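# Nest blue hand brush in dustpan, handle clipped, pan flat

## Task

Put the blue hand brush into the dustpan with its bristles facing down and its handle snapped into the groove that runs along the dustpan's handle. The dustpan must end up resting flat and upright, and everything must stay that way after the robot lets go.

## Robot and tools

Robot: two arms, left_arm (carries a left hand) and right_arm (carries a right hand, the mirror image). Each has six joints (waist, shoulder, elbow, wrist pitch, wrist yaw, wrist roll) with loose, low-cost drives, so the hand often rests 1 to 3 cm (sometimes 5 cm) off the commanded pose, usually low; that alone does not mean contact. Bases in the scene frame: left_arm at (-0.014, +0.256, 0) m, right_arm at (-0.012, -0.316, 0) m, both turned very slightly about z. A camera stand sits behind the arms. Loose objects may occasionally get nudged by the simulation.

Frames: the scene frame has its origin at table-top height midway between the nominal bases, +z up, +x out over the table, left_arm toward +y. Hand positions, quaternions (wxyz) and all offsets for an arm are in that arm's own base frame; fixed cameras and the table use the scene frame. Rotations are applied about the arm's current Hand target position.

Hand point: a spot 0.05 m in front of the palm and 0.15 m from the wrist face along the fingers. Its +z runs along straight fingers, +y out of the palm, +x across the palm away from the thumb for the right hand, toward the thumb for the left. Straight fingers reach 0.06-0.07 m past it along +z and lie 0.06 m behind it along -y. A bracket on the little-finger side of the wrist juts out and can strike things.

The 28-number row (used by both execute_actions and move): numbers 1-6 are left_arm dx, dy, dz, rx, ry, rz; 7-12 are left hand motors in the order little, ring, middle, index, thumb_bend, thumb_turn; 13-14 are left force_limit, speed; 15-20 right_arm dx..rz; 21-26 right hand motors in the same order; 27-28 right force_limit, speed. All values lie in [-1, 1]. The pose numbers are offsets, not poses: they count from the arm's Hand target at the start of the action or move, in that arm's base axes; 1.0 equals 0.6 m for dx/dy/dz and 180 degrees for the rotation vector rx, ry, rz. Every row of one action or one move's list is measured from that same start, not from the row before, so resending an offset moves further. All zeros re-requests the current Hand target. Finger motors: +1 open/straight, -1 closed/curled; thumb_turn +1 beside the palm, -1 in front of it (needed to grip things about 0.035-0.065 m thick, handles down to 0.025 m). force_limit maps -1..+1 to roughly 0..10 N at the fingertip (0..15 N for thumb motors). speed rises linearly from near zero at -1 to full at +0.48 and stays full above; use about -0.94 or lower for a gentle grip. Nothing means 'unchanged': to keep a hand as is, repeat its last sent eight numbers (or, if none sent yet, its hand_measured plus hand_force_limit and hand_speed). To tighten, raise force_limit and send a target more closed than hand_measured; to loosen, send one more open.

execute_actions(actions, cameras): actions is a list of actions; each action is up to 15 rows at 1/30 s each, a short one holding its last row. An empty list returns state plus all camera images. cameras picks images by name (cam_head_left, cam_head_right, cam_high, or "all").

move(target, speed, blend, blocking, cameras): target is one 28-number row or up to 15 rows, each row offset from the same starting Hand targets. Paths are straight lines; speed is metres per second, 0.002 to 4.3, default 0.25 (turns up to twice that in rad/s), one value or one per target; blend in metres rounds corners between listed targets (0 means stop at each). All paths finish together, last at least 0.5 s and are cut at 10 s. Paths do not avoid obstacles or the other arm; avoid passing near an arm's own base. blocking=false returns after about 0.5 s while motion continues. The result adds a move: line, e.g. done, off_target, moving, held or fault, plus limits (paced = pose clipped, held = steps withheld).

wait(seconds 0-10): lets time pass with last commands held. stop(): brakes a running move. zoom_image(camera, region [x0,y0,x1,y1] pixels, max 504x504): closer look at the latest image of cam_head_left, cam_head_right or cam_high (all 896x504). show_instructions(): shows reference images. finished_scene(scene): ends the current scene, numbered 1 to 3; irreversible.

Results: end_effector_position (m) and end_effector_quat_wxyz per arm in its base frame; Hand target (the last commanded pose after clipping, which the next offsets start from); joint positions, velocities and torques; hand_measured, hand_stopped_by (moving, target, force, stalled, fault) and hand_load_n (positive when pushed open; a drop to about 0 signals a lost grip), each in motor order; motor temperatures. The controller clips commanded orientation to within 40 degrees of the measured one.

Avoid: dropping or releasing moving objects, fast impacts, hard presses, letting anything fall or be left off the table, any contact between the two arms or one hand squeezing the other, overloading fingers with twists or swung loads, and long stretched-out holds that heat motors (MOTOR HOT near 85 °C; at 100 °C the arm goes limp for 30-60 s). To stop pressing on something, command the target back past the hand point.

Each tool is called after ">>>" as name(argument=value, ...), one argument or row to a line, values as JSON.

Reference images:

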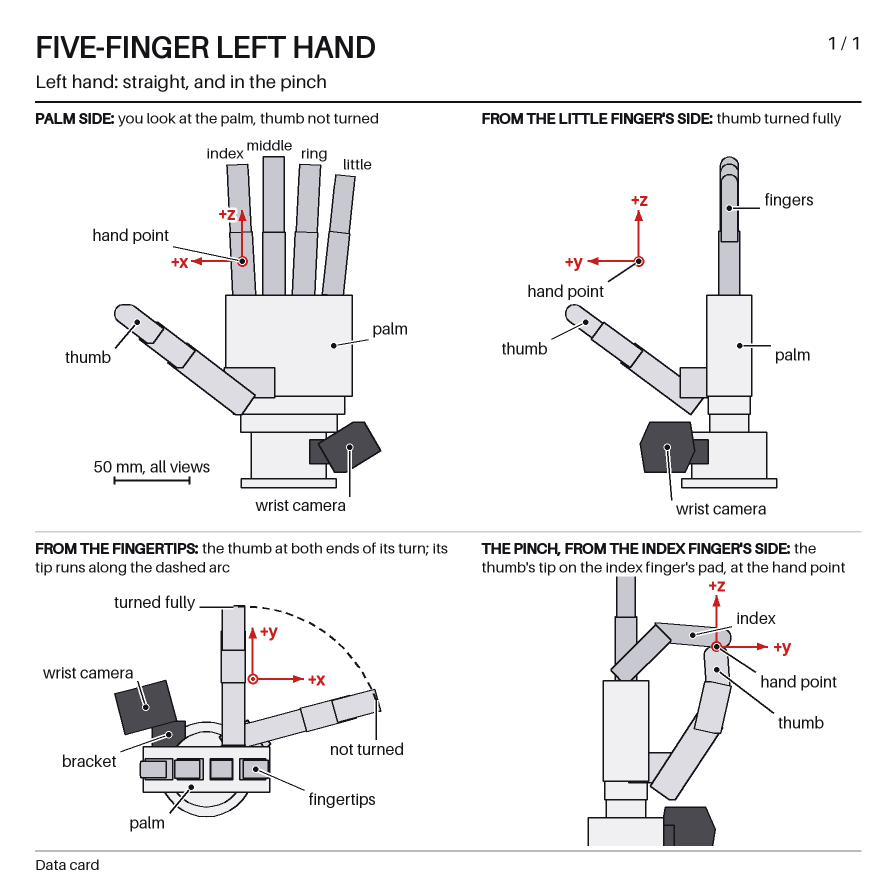

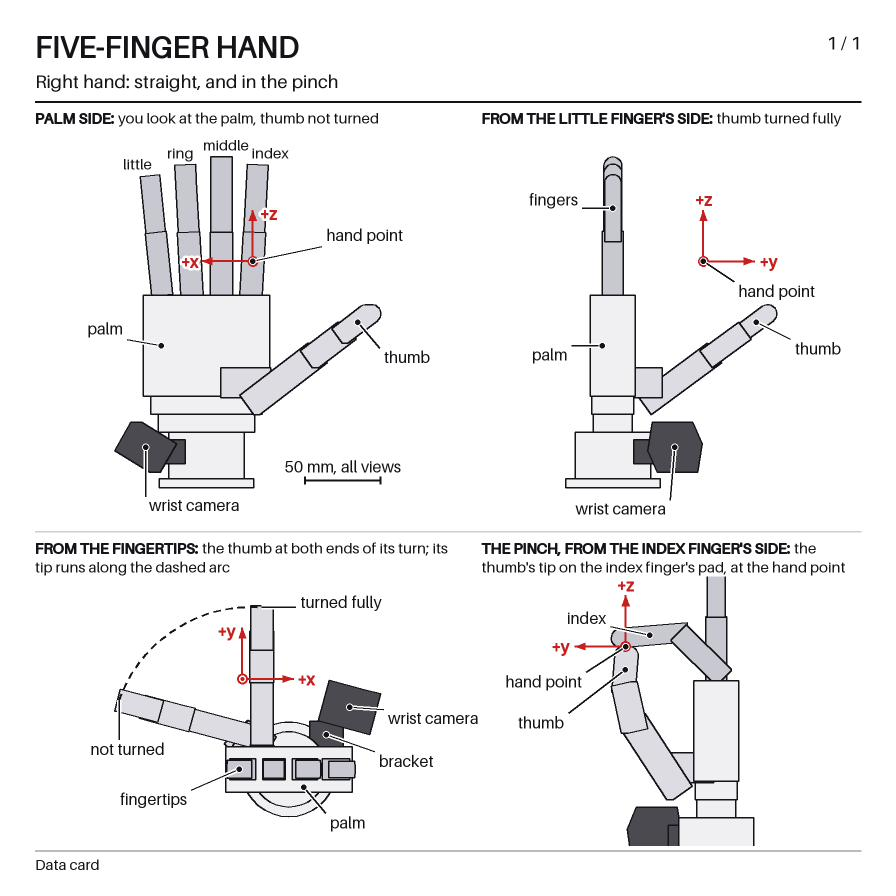

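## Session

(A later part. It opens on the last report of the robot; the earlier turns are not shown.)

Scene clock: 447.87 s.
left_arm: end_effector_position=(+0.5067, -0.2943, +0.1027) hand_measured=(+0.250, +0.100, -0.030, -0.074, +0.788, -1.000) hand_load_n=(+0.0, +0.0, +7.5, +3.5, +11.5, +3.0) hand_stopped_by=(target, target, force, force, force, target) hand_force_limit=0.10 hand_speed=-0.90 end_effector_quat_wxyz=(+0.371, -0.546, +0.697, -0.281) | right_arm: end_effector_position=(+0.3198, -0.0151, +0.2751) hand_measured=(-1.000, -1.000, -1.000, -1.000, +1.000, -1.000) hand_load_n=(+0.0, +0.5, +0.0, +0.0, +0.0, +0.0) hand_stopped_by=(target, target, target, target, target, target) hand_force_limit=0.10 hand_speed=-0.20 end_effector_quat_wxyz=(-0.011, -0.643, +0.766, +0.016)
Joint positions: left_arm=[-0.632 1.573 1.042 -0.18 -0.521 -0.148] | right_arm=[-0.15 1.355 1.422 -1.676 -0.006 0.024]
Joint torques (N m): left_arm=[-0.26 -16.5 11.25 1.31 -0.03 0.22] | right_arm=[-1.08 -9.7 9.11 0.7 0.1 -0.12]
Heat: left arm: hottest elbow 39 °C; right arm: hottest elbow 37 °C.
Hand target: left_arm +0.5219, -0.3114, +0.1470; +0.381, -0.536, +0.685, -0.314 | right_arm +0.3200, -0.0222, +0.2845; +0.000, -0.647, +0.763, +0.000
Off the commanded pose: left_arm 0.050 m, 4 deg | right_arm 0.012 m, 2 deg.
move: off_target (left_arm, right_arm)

>>> move(
  target=[0.004,0.002,-0.05,0,0,0,0.25,0.1,-0.45,-0.5,0.0,-1,0.1,-0.9,0,0,0,0,0,0,-1,-1,-1,-1,1,-1,0.1,-0.2],
  speed=0.05,
  cameras=["all"],
)

>>> zoom_image(
  camera="cam_high",
  region=[330, 180, 510, 310],
)

>>> zoom_image(
  camera="cam_head_left",
  region=[500, 200, 620, 280],
)

Scene clock: 451.17 s.
left_arm: end_effector_position=(+0.5115, -0.2978, +0.0999) hand_measured=(+0.250, +0.100, -0.030, -0.074, +0.788, -1.000) hand_load_n=(+0.0, -0.5, +7.0, +3.0, +11.5, +2.5) hand_stopped_by=(target, target, force, force, force, target) hand_force_limit=0.10 hand_speed=-0.90 end_effector_quat_wxyz=(+0.374, -0.541, +0.696, -0.288) | right_arm: end_effector_position=(+0.3198, -0.0151, +0.2751) hand_measured=(-1.000, -1.000, -1.000, -1.000, +1.000, -1.000) hand_load_n=(+0.0, +0.0, +0.0, +0.0, +0.0, +0.0) hand_stopped_by=(target, target, target, target, target, target) hand_force_limit=0.10 hand_speed=-0.20 end_effector_quat_wxyz=(-0.011, -0.643, +0.766, +0.016)
Joint positions: left_arm=[-0.632 1.587 1.042 -0.148 -0.518 -0.136] | right_arm=[-0.15 1.355 1.422 -1.676 -0.006 0.024]
Joint torques (N m): left_arm=[0.38 -14.04 8.39 3.23 0.02 0.24] | right_arm=[-0.97 -9.52 9.09 0.76 0.09 -0.15]
Heat: left arm: hottest elbow 40 °C; right arm: hottest elbow 37 °C.
Hand target: left_arm +0.5243, -0.3102, +0.1170; +0.381, -0.536, +0.685, -0.314 | right_arm +0.3200, -0.0222, +0.2845; +0.000, -0.647, +0.763, +0.000
Off the commanded pose: left_arm 0.025 m, 3 deg | right_arm 0.012 m, 2 deg.
move: off_target (left_arm, right_arm)

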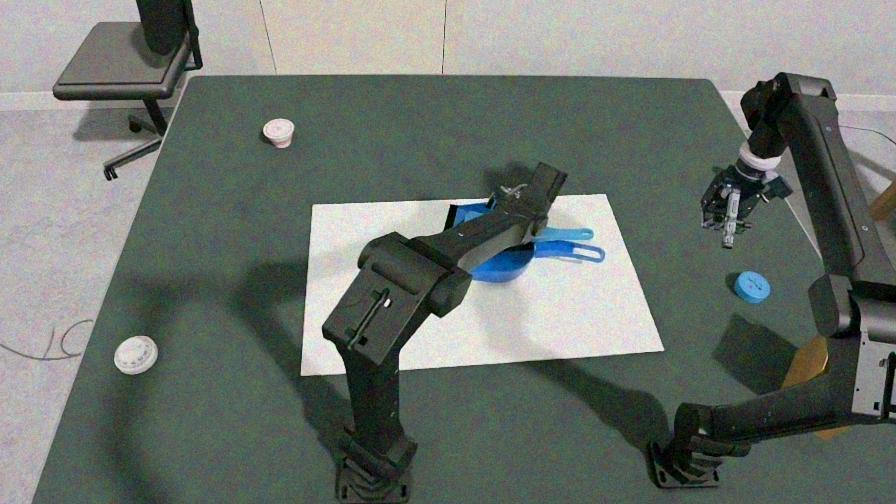

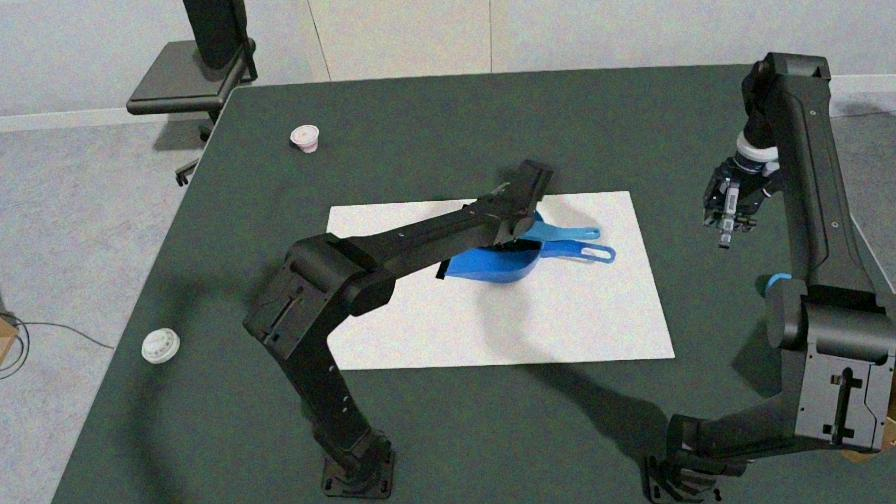

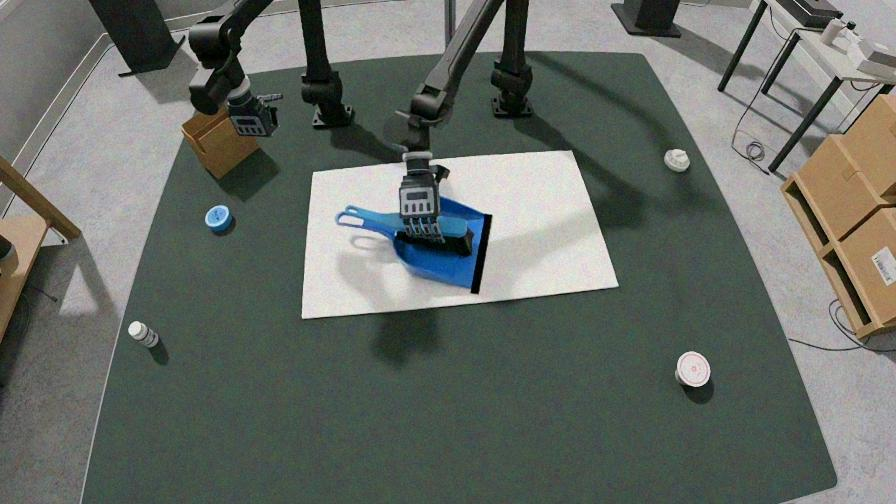

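Scaled by 2.800 from the camera's 896x504 image, which has a finer 1280x720 frame.

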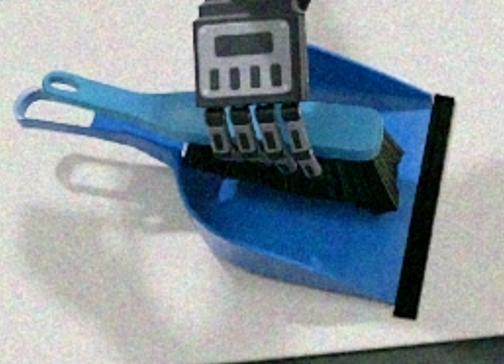

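Scaled by 4.200 from the camera's 896x504 image, which has a finer 1280x720 frame.

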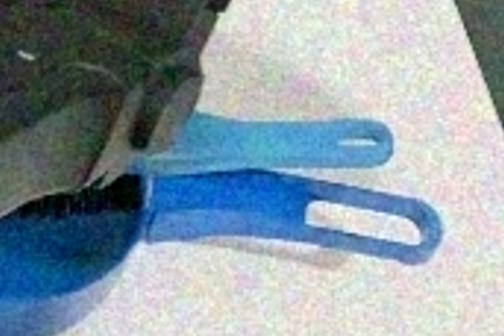

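>>> zoom_image(
  camera="cam_high",
  region=[325, 185, 405, 265],
)

>>> zoom_image(
  camera="cam_high",
  region=[430, 200, 510, 300],
)

>>> zoom_image(
  camera="cam_head_left",
  region=[540, 210, 620, 280],
)

Scaled by 6.300 from the camera's 896x504 image, which has a finer 1280x720 frame.

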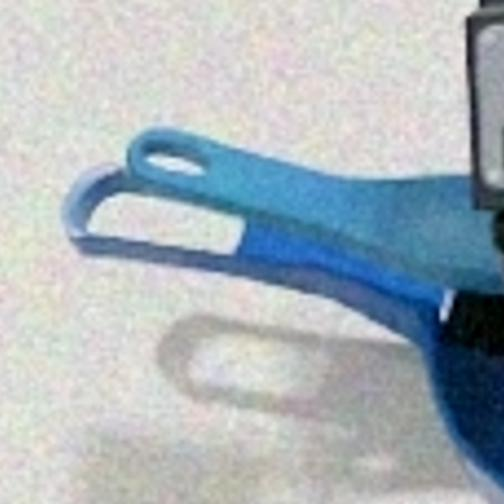

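Scaled by 5.040 from the camera's 896x504 image, which has a finer 1280x720 frame.

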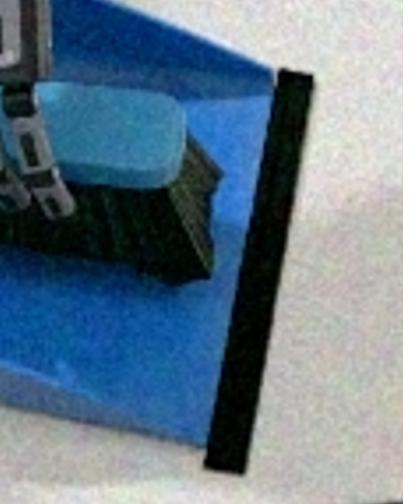

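Scaled by 6.300 from the camera's 896x504 image, which has a finer 1280x720 frame.

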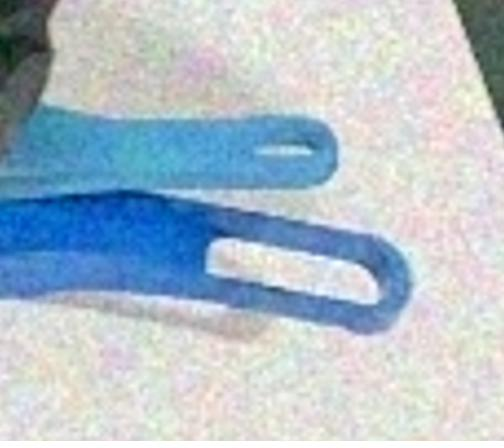

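>>> move(
  target=[-0.005,-0.002,0.005,0.030,-0.0064,-0.010,0.25,0.1,-0.45,-0.5,0.0,-1,0.1,-0.9,0,0,0,0,0,0,-1,-1,-1,-1,1,-1,0.1,-0.2],
  speed=0.05,
  cameras=["all"],
)

>>> zoom_image(
  camera="cam_high",
  region=[325, 185, 405, 265],
)

>>> zoom_image(
  camera="cam_high",
  region=[430, 200, 510, 300],
)

>>> zoom_image(
  camera="cam_head_left",
  region=[540, 210, 620, 280],
)

Scene clock: 465.03 s.
left_arm: end_effector_position=(+0.5075, -0.2974, +0.0988) hand_measured=(+0.250, +0.100, -0.030, -0.074, +0.788, -1.000) hand_load_n=(+0.0, +0.0, +7.5, +3.5, +11.5, +3.0) hand_stopped_by=(target, target, force, force, force, target) hand_force_limit=0.10 hand_speed=-0.90 end_effector_quat_wxyz=(+0.391, -0.514, +0.714, -0.270) | right_arm: end_effector_position=(+0.3198, -0.0151, +0.2751) hand_measured=(-1.000, -1.000, -1.000, -1.000, +1.000, -1.000) hand_load_n=(+0.0, +0.0, +0.0, +0.0, +0.0, +0.0) hand_stopped_by=(target, target, target, target, target, target) hand_force_limit=0.10 hand_speed=-0.20 end_effector_quat_wxyz=(-0.011, -0.643, +0.766, +0.016)
Joint positions: left_arm=[-0.651 1.59 1.042 -0.148 -0.547 -0.068] | right_arm=[-0.15 1.355 1.422 -1.676 -0.006 0.024]
Joint torques (N m): left_arm=[-1.55 -13.92 9.06 3.11 -0.72 0.3] | right_arm=[-0.85 -9.58 9.18 0.73 0.08 -0.13]
Heat: left arm: hottest elbow 40 °C; right arm: hottest elbow 37 °C.
Hand target: left_arm +0.5213, -0.3114, +0.1200; +0.408, -0.504, +0.703, -0.292 | right_arm +0.3200, -0.0222, +0.2845; +0.000, -0.647, +0.763, +0.000
Off the commanded pose: left_arm 0.029 m, 4 deg | right_arm 0.012 m, 2 deg.
move: off_target (left_arm, right_arm)

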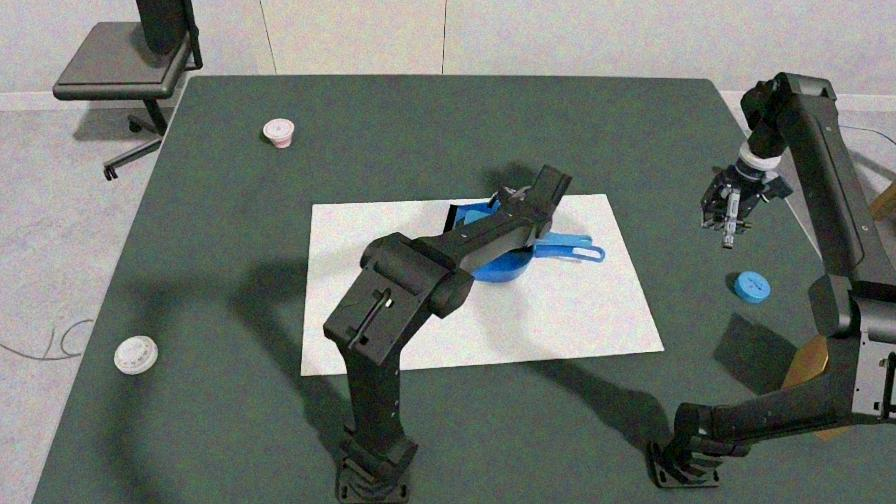

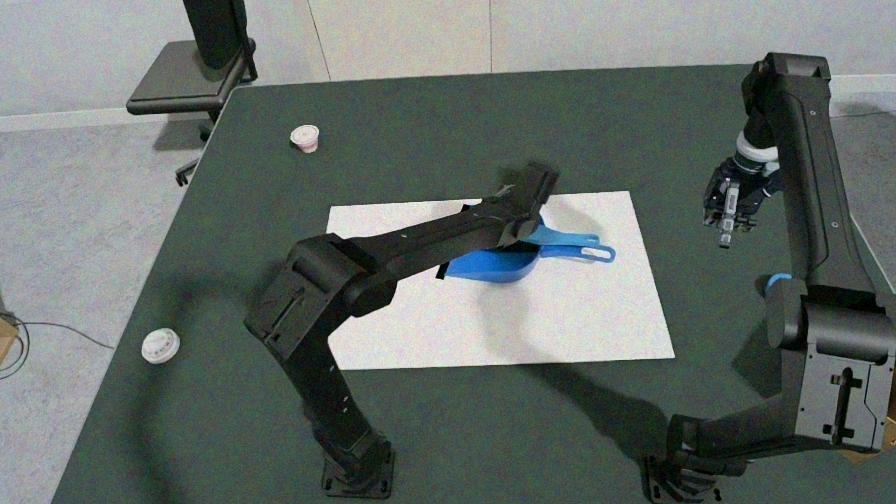

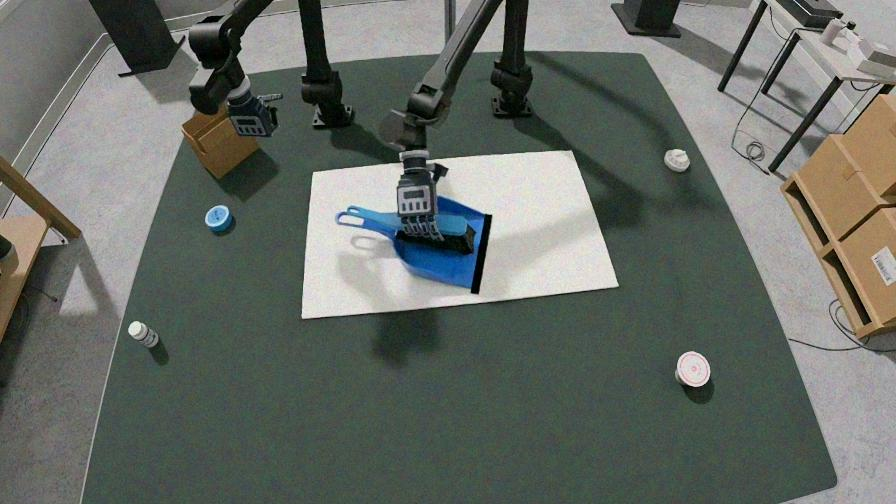

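Scaled by 6.300 from the camera's 896x504 image, which has a finer 1280x720 frame.

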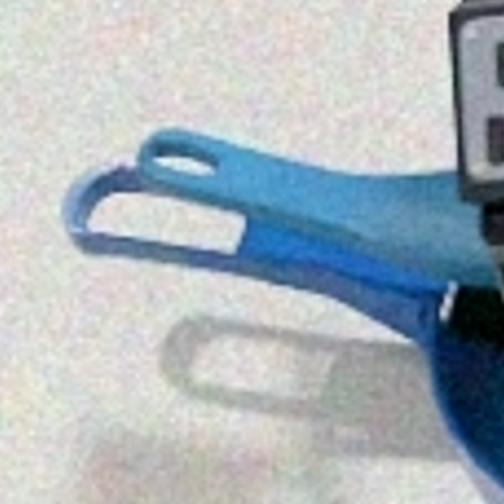

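Scaled by 5.040 from the camera's 896x504 image, which has a finer 1280x720 frame.

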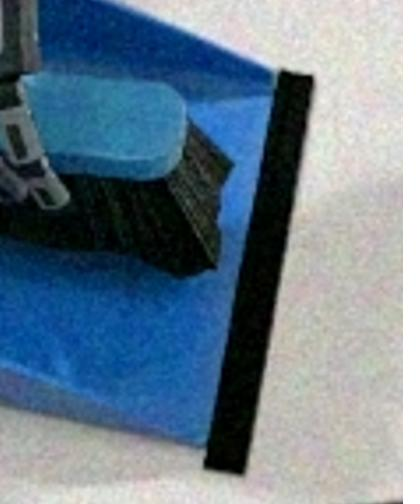

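Scaled by 6.300 from the camera's 896x504 image, which has a finer 1280x720 frame.

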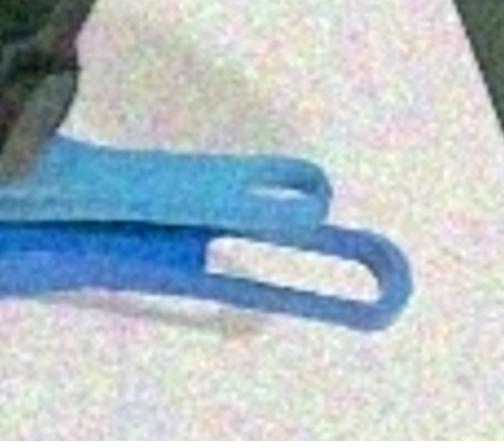

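>>> move(
  target=[0,-0.005,-0.015,0,0,0,0.25,0.1,-0.45,-0.5,0.0,-1,0.1,-0.9,0,0,0,0,0,0,-1,-1,-1,-1,1,-1,0.1,-0.2],
  speed=0.04,
)

Scene clock: 470.10 s.
left_arm: end_effector_position=(+0.5120, -0.2963, +0.0918) hand_measured=(+0.250, +0.100, -0.030, -0.074, +0.788, -1.000) hand_load_n=(+0.0, +0.0, +7.0, +3.5, +12.0, +3.0) hand_stopped_by=(target, target, force, force, force, target) hand_force_limit=0.10 hand_speed=-0.90 end_effector_quat_wxyz=(+0.394, -0.517, +0.711, -0.269) | right_arm: end_effector_position=(+0.3198, -0.0151, +0.2751) hand_measured=(-1.000, -1.000, -1.000, -1.000, +1.000, -1.000) hand_load_n=(+0.0, +0.0, +0.0, +0.0, +0.0, -0.5) hand_stopped_by=(target, target, target, target, target, target) hand_force_limit=0.10 hand_speed=-0.20 end_effector_quat_wxyz=(-0.011, -0.643, +0.766, +0.016)
Joint positions: left_arm=[-0.646 1.608 1.042 -0.128 -0.551 -0.068] | right_arm=[-0.15 1.355 1.422 -1.676 -0.006 0.024]
Joint torques (N m): left_arm=[-1.32 -14.33 8.58 3.11 -0.7 0.25] | right_arm=[-0.67 -9.76 9.18 0.8 0.09 -0.13]
Heat: left arm: hottest elbow 40 °C; right arm: hottest elbow 37 °C.
Hand target: left_arm +0.5213, -0.3144, +0.1110; +0.408, -0.504, +0.703, -0.292 | right_arm +0.3200, -0.0222, +0.2845; +0.000, -0.647, +0.763, +0.000
Off the commanded pose: left_arm 0.028 m, 4 deg | right_arm 0.012 m, 2 deg.
move: off_target (left_arm, right_arm)

>>> move(
  target=[-0.011,-0.010,-0.012,0,0,0,0.25,0.1,-0.45,-0.5,0.0,-1,0.1,-0.9,0,0,0,0,0,0,-1,-1,-1,-1,1,-1,0.1,-0.2],
  speed=0.04,
  cameras=["all"],
)

>>> zoom_image(
  camera="cam_high",
  region=[325, 185, 405, 265],
)

>>> zoom_image(
  camera="cam_high",
  region=[430, 200, 510, 300],
)

>>> zoom_image(
  camera="cam_head_left",
  region=[540, 210, 620, 280],
)

Scene clock: 473.23 s.
left_arm: end_effector_position=(+0.5115, -0.2990, +0.0917) hand_measured=(+0.250, +0.100, -0.030, -0.074, +0.788, -1.000) hand_load_n=(+0.0, +0.0, +7.0, +3.5, +11.5, +2.5) hand_stopped_by=(target, target, force, force, force, target) hand_force_limit=0.10 hand_speed=-0.90 end_effector_quat_wxyz=(+0.402, -0.511, +0.712, -0.267) | right_arm: end_effector_position=(+0.3198, -0.0151, +0.2751) hand_measured=(-1.000, -1.000, -1.000, -1.000, +1.000, -1.000) hand_load_n=(+0.0, +0.0, +0.5, +0.0, +0.0, +0.0) hand_stopped_by=(target, target, target, target, target, target) hand_force_limit=0.10 hand_speed=-0.20 end_effector_quat_wxyz=(-0.011, -0.643, +0.766, +0.016)
Joint positions: left_arm=[-0.657 1.613 1.042 -0.117 -0.57 -0.056] | right_arm=[-0.15 1.355 1.422 -1.676 -0.006 0.024]
Joint torques (N m): left_arm=[-1.96 -13.92 7.62 3.19 -0.51 0.14] | right_arm=[-1.2 -9.52 9.17 0.69 0.08 -0.13]
Heat: left arm: hottest elbow 40 °C; right arm: hottest elbow 37 °C.
Hand target: left_arm +0.5147, -0.3204, +0.1038; +0.408, -0.504, +0.703, -0.292 | right_arm +0.3200, -0.0222, +0.2845; +0.000, -0.647, +0.763, +0.000
Off the commanded pose: left_arm 0.025 m, 3 deg | right_arm 0.012 m, 2 deg.
move: off_target (left_arm, right_arm)

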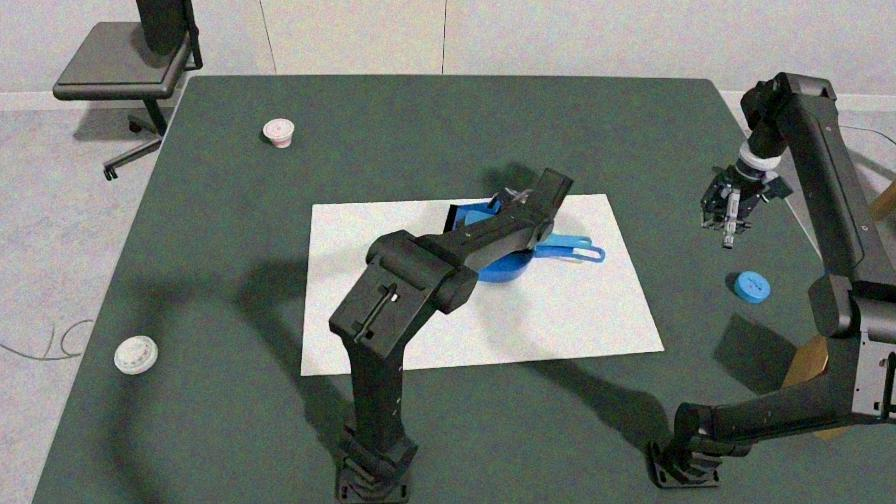

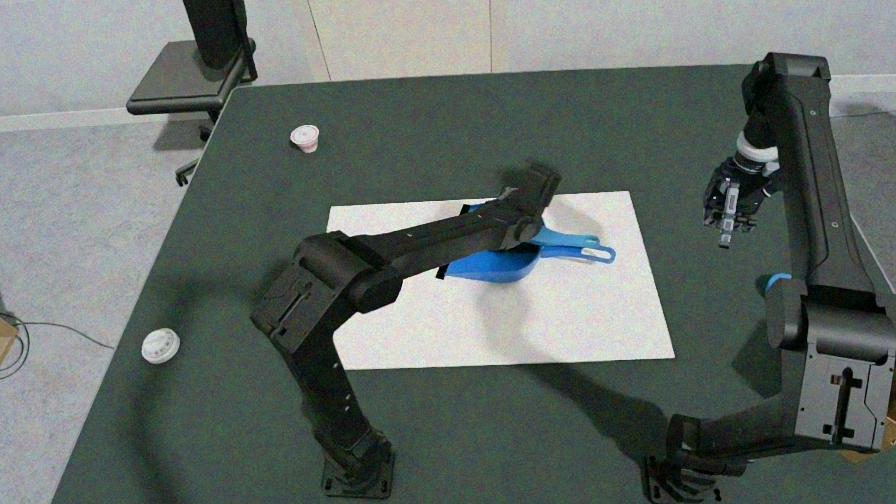

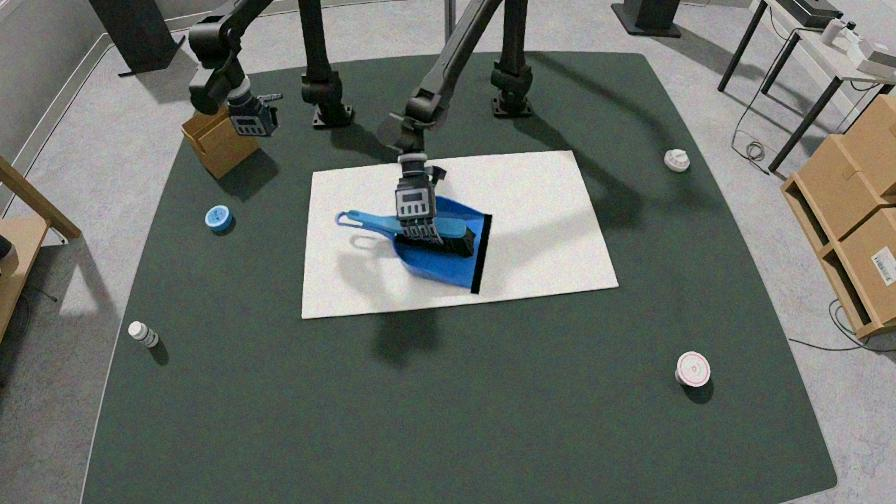

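Scaled by 6.300 from the camera's 896x504 image, which has a finer 1280x720 frame.

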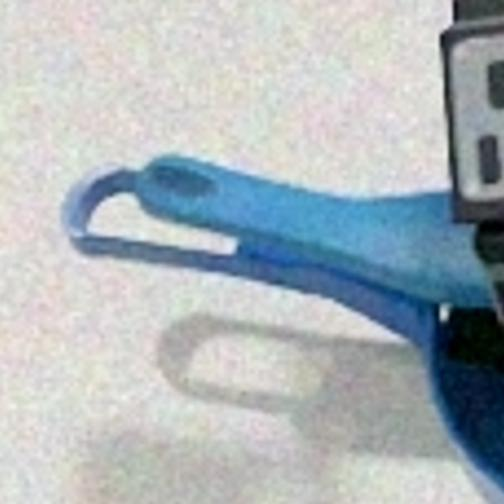

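Scaled by 5.040 from the camera's 896x504 image, which has a finer 1280x720 frame.

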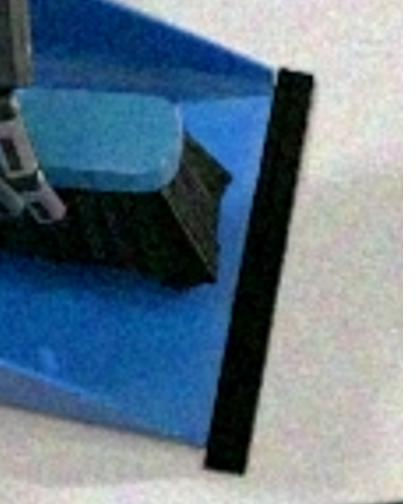

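Scaled by 6.300 from the camera's 896x504 image, which has a finer 1280x720 frame.

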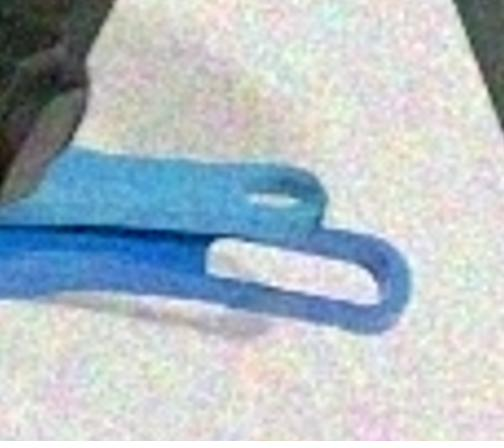

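>>> move(
  target=[-0.007,-0.004,-0.012,0,0,0,0.25,0.1,-0.45,-0.5,0.0,-1,0.1,-0.9,0,0,0,0,0,0,-1,-1,-1,-1,1,-1,0.1,-0.2],
  speed=0.04,
)

Scene clock: 478.43 s.
left_arm: end_effector_position=(+0.5079, -0.3012, +0.0863) hand_measured=(+0.250, +0.100, -0.030, -0.074, +0.788, -1.000) hand_load_n=(+0.0, +0.0, +7.5, +2.5, +11.0, +2.0) hand_stopped_by=(target, target, force, force, force, target) hand_force_limit=0.10 hand_speed=-0.90 end_effector_quat_wxyz=(+0.403, -0.508, +0.712, -0.267) | right_arm: end_effector_position=(+0.3198, -0.0151, +0.2751) hand_measured=(-1.000, -1.000, -1.000, -1.000, +1.000, -1.000) hand_load_n=(+0.0, +0.0, +0.0, +0.0, +0.0, +0.0) hand_stopped_by=(target, target, target, target, target, target) hand_force_limit=0.10 hand_speed=-0.20 end_effector_quat_wxyz=(-0.011, -0.643, +0.766, +0.016)
Joint positions: left_arm=[-0.666 1.618 1.03 -0.1 -0.577 -0.056] | right_arm=[-0.15 1.355 1.422 -1.676 -0.006 0.024]
Joint torques (N m): left_arm=[-2.08 -13.92 7.49 3.14 -0.49 0.08] | right_arm=[-0.73 -9.41 9.11 0.77 0.06 -0.14]
Heat: left arm: hottest elbow 40 °C; right arm: hottest elbow 37 °C.
Hand target: left_arm +0.5105, -0.3228, +0.0966; +0.408, -0.504, +0.703, -0.292 | right_arm +0.3200, -0.0222, +0.2845; +0.000, -0.647, +0.763, +0.000
Off the commanded pose: left_arm 0.024 m, 3 deg | right_arm 0.012 m, 2 deg.
move: off_target (left_arm, right_arm)

>>> wait(
  seconds=0.2,
  cameras=["all"],
)

>>> zoom_image(
  camera="cam_high",
  region=[325, 185, 405, 265],
)

>>> zoom_image(
  camera="cam_high",
  region=[430, 200, 510, 300],
)

>>> zoom_image(
  camera="cam_head_left",
  region=[540, 210, 620, 280],
)

Scene clock: 480.47 s.
left_arm: end_effector_position=(+0.5079, -0.3012, +0.0863) hand_measured=(+0.250, +0.100, -0.030, -0.074, +0.788, -1.000) hand_load_n=(+0.0, +0.0, +7.5, +2.5, +11.0, +2.0) hand_stopped_by=(target, target, force, force, force, target) hand_force_limit=0.10 hand_speed=-0.90 end_effector_quat_wxyz=(+0.403, -0.508, +0.712, -0.267) | right_arm: end_effector_position=(+0.3198, -0.0151, +0.2751) hand_measured=(-1.000, -1.000, -1.000, -1.000, +1.000, -1.000) hand_load_n=(+0.0, +0.0, +0.5, +0.0, +0.0, +0.0) hand_stopped_by=(target, target, target, target, target, target) hand_force_limit=0.10 hand_speed=-0.20 end_effector_quat_wxyz=(-0.011, -0.643, +0.766, +0.016)
Joint positions: left_arm=[-0.666 1.618 1.03 -0.1 -0.577 -0.056] | right_arm=[-0.15 1.355 1.422 -1.676 -0.006 0.024]
Joint torques (N m): left_arm=[-1.96 -14.04 7.49 3.15 -0.48 0.09] | right_arm=[-0.73 -9.52 9.17 0.72 0.1 -0.12]
Heat: left arm: hottest elbow 40 °C; right arm: hottest elbow 37 °C.
Hand target: left_arm +0.5105, -0.3228, +0.0966; +0.408, -0.504, +0.703, -0.292 | right_arm +0.3200, -0.0222, +0.2845; +0.000, -0.647, +0.763, +0.000
Off the commanded pose: left_arm 0.024 m, 3 deg | right_arm 0.012 m, 2 deg.
wait: 0.20 s; at rest from the start

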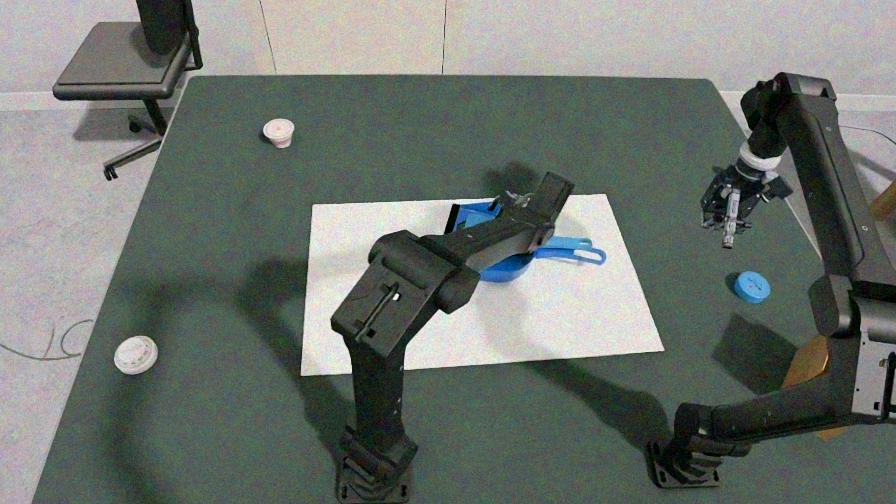

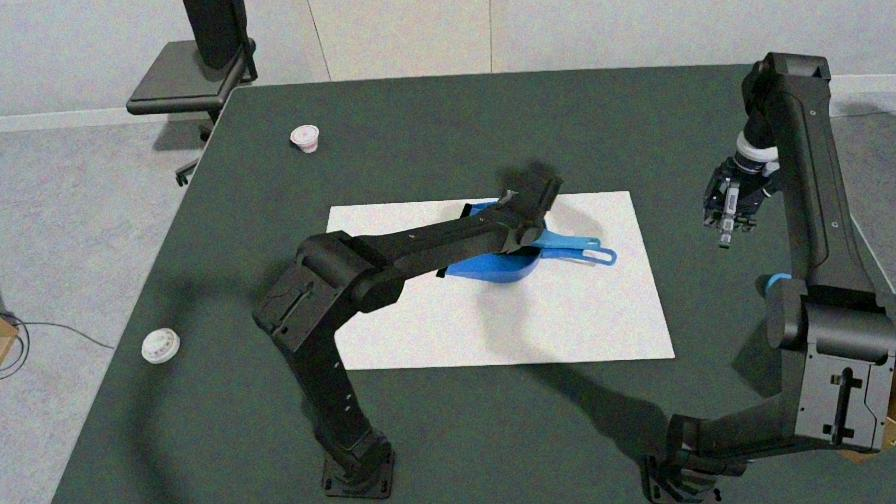

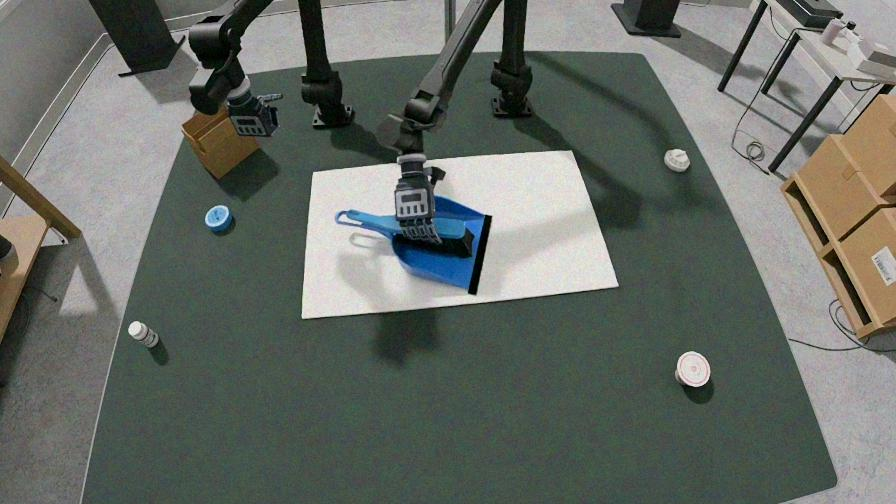

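Scaled by 6.300 from the camera's 896x504 image, which has a finer 1280x720 frame.

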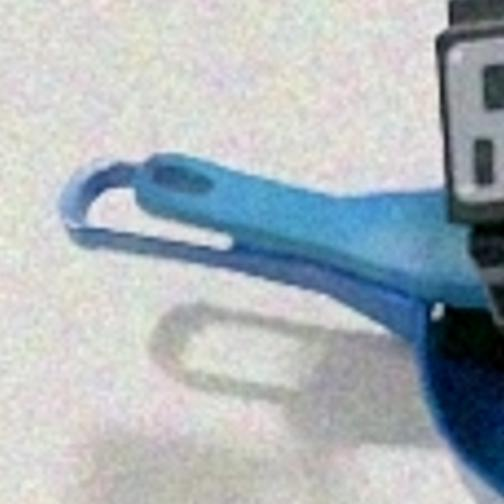

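Scaled by 5.040 from the camera's 896x504 image, which has a finer 1280x720 frame.

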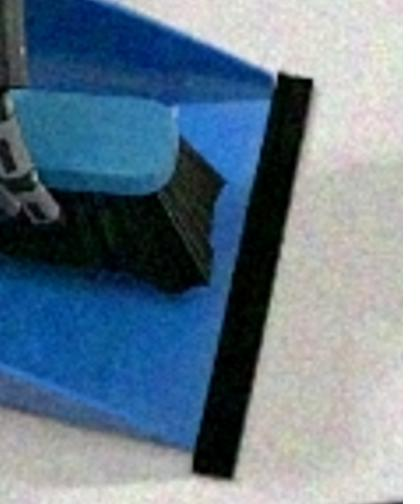

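Scaled by 6.300 from the camera's 896x504 image, which has a finer 1280x720 frame.

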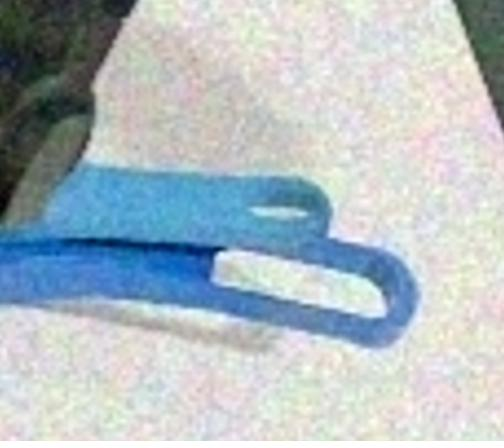

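>>> move(
  target=[-0.00,0.0,-0.025,0,0,0,0.25,0.1,-0.45,-0.5,0.0,-1,0.1,-0.9,0,0,0,0,0,0,-1,-1,-1,-1,1,-1,0.1,-0.2],
  speed=0.04,
  cameras=["all"],
)

>>> zoom_image(
  camera="cam_high",
  region=[325, 185, 405, 265],
)

>>> zoom_image(
  camera="cam_high",
  region=[430, 200, 510, 300],
)

>>> zoom_image(
  camera="cam_head_left",
  region=[540, 210, 620, 280],
)

Scene clock: 490.63 s.
left_arm: end_effector_position=(+0.5097, -0.3027, +0.0808) hand_measured=(+0.250, +0.100, -0.030, -0.074, +0.788, -1.000) hand_load_n=(+0.0, +0.0, +6.5, +2.0, +11.0, +0.0) hand_stopped_by=(target, target, force, force, force, target) hand_force_limit=0.10 hand_speed=-0.90 end_effector_quat_wxyz=(+0.407, -0.509, +0.707, -0.274) | right_arm: end_effector_position=(+0.3198, -0.0151, +0.2751) hand_measured=(-1.000, -1.000, -1.000, -1.000, +1.000, -1.000) hand_load_n=(+0.0, +0.0, +0.0, +0.0, +0.0, +0.0) hand_stopped_by=(target, target, target, target, target, target) hand_force_limit=0.10 hand_speed=-0.20 end_effector_quat_wxyz=(-0.011, -0.643, +0.766, +0.016)
Joint positions: left_arm=[-0.667 1.628 1.016 -0.057 -0.582 -0.056] | right_arm=[-0.15 1.355 1.422 -1.676 -0.006 0.024]
Joint torques (N m): left_arm=[-1.96 -12.69 7.04 3.08 -0.35 0.08] | right_arm=[-0.79 -9.35 9.16 0.72 0.1 -0.11]
Heat: left arm: hottest elbow 39 °C; right arm: hottest elbow 37 °C.
Hand target: left_arm +0.5105, -0.3228, +0.0816; +0.408, -0.504, +0.703, -0.292 | right_arm +0.3200, -0.0222, +0.2845; +0.000, -0.647, +0.763, +0.000
Off the commanded pose: left_arm 0.020 m, 2 deg | right_arm 0.012 m, 2 deg.
move: off_target (left_arm, right_arm)

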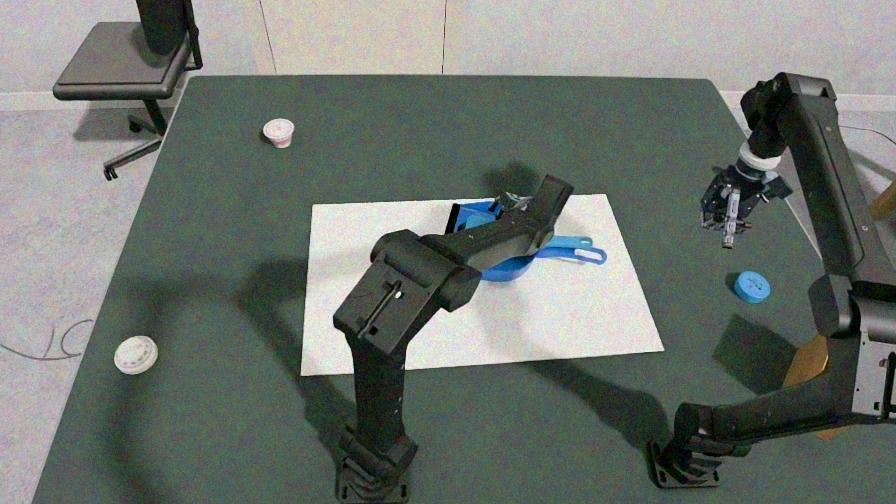

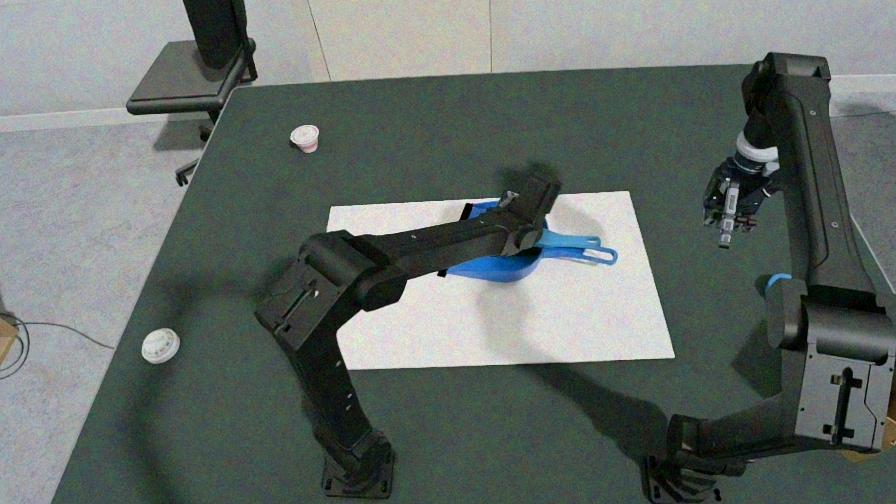

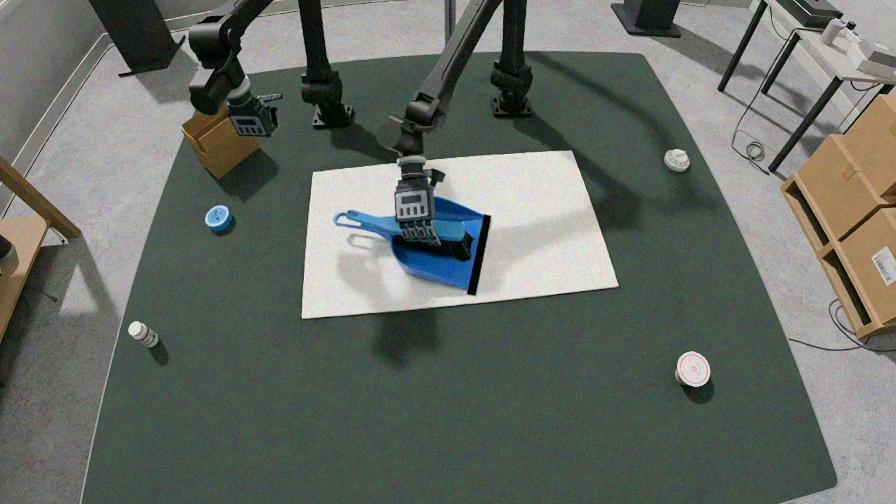

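Scaled by 6.300 from the camera's 896x504 image, which has a finer 1280x720 frame.

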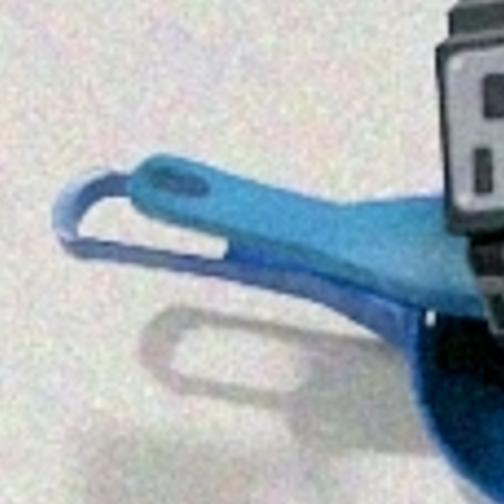

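Scaled by 5.040 from the camera's 896x504 image, which has a finer 1280x720 frame.

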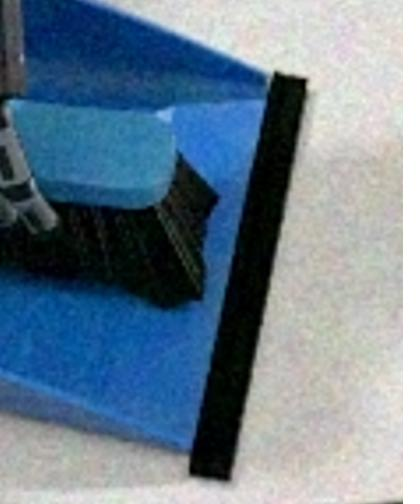

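Scaled by 6.300 from the camera's 896x504 image, which has a finer 1280x720 frame.

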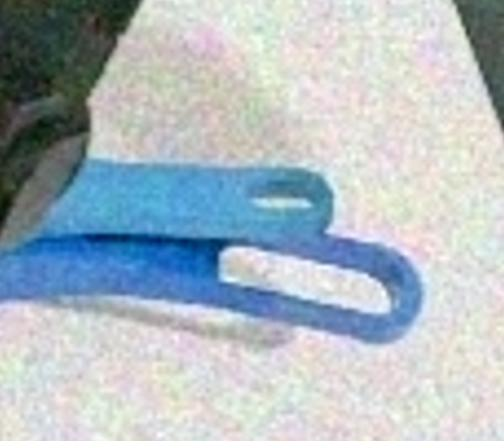

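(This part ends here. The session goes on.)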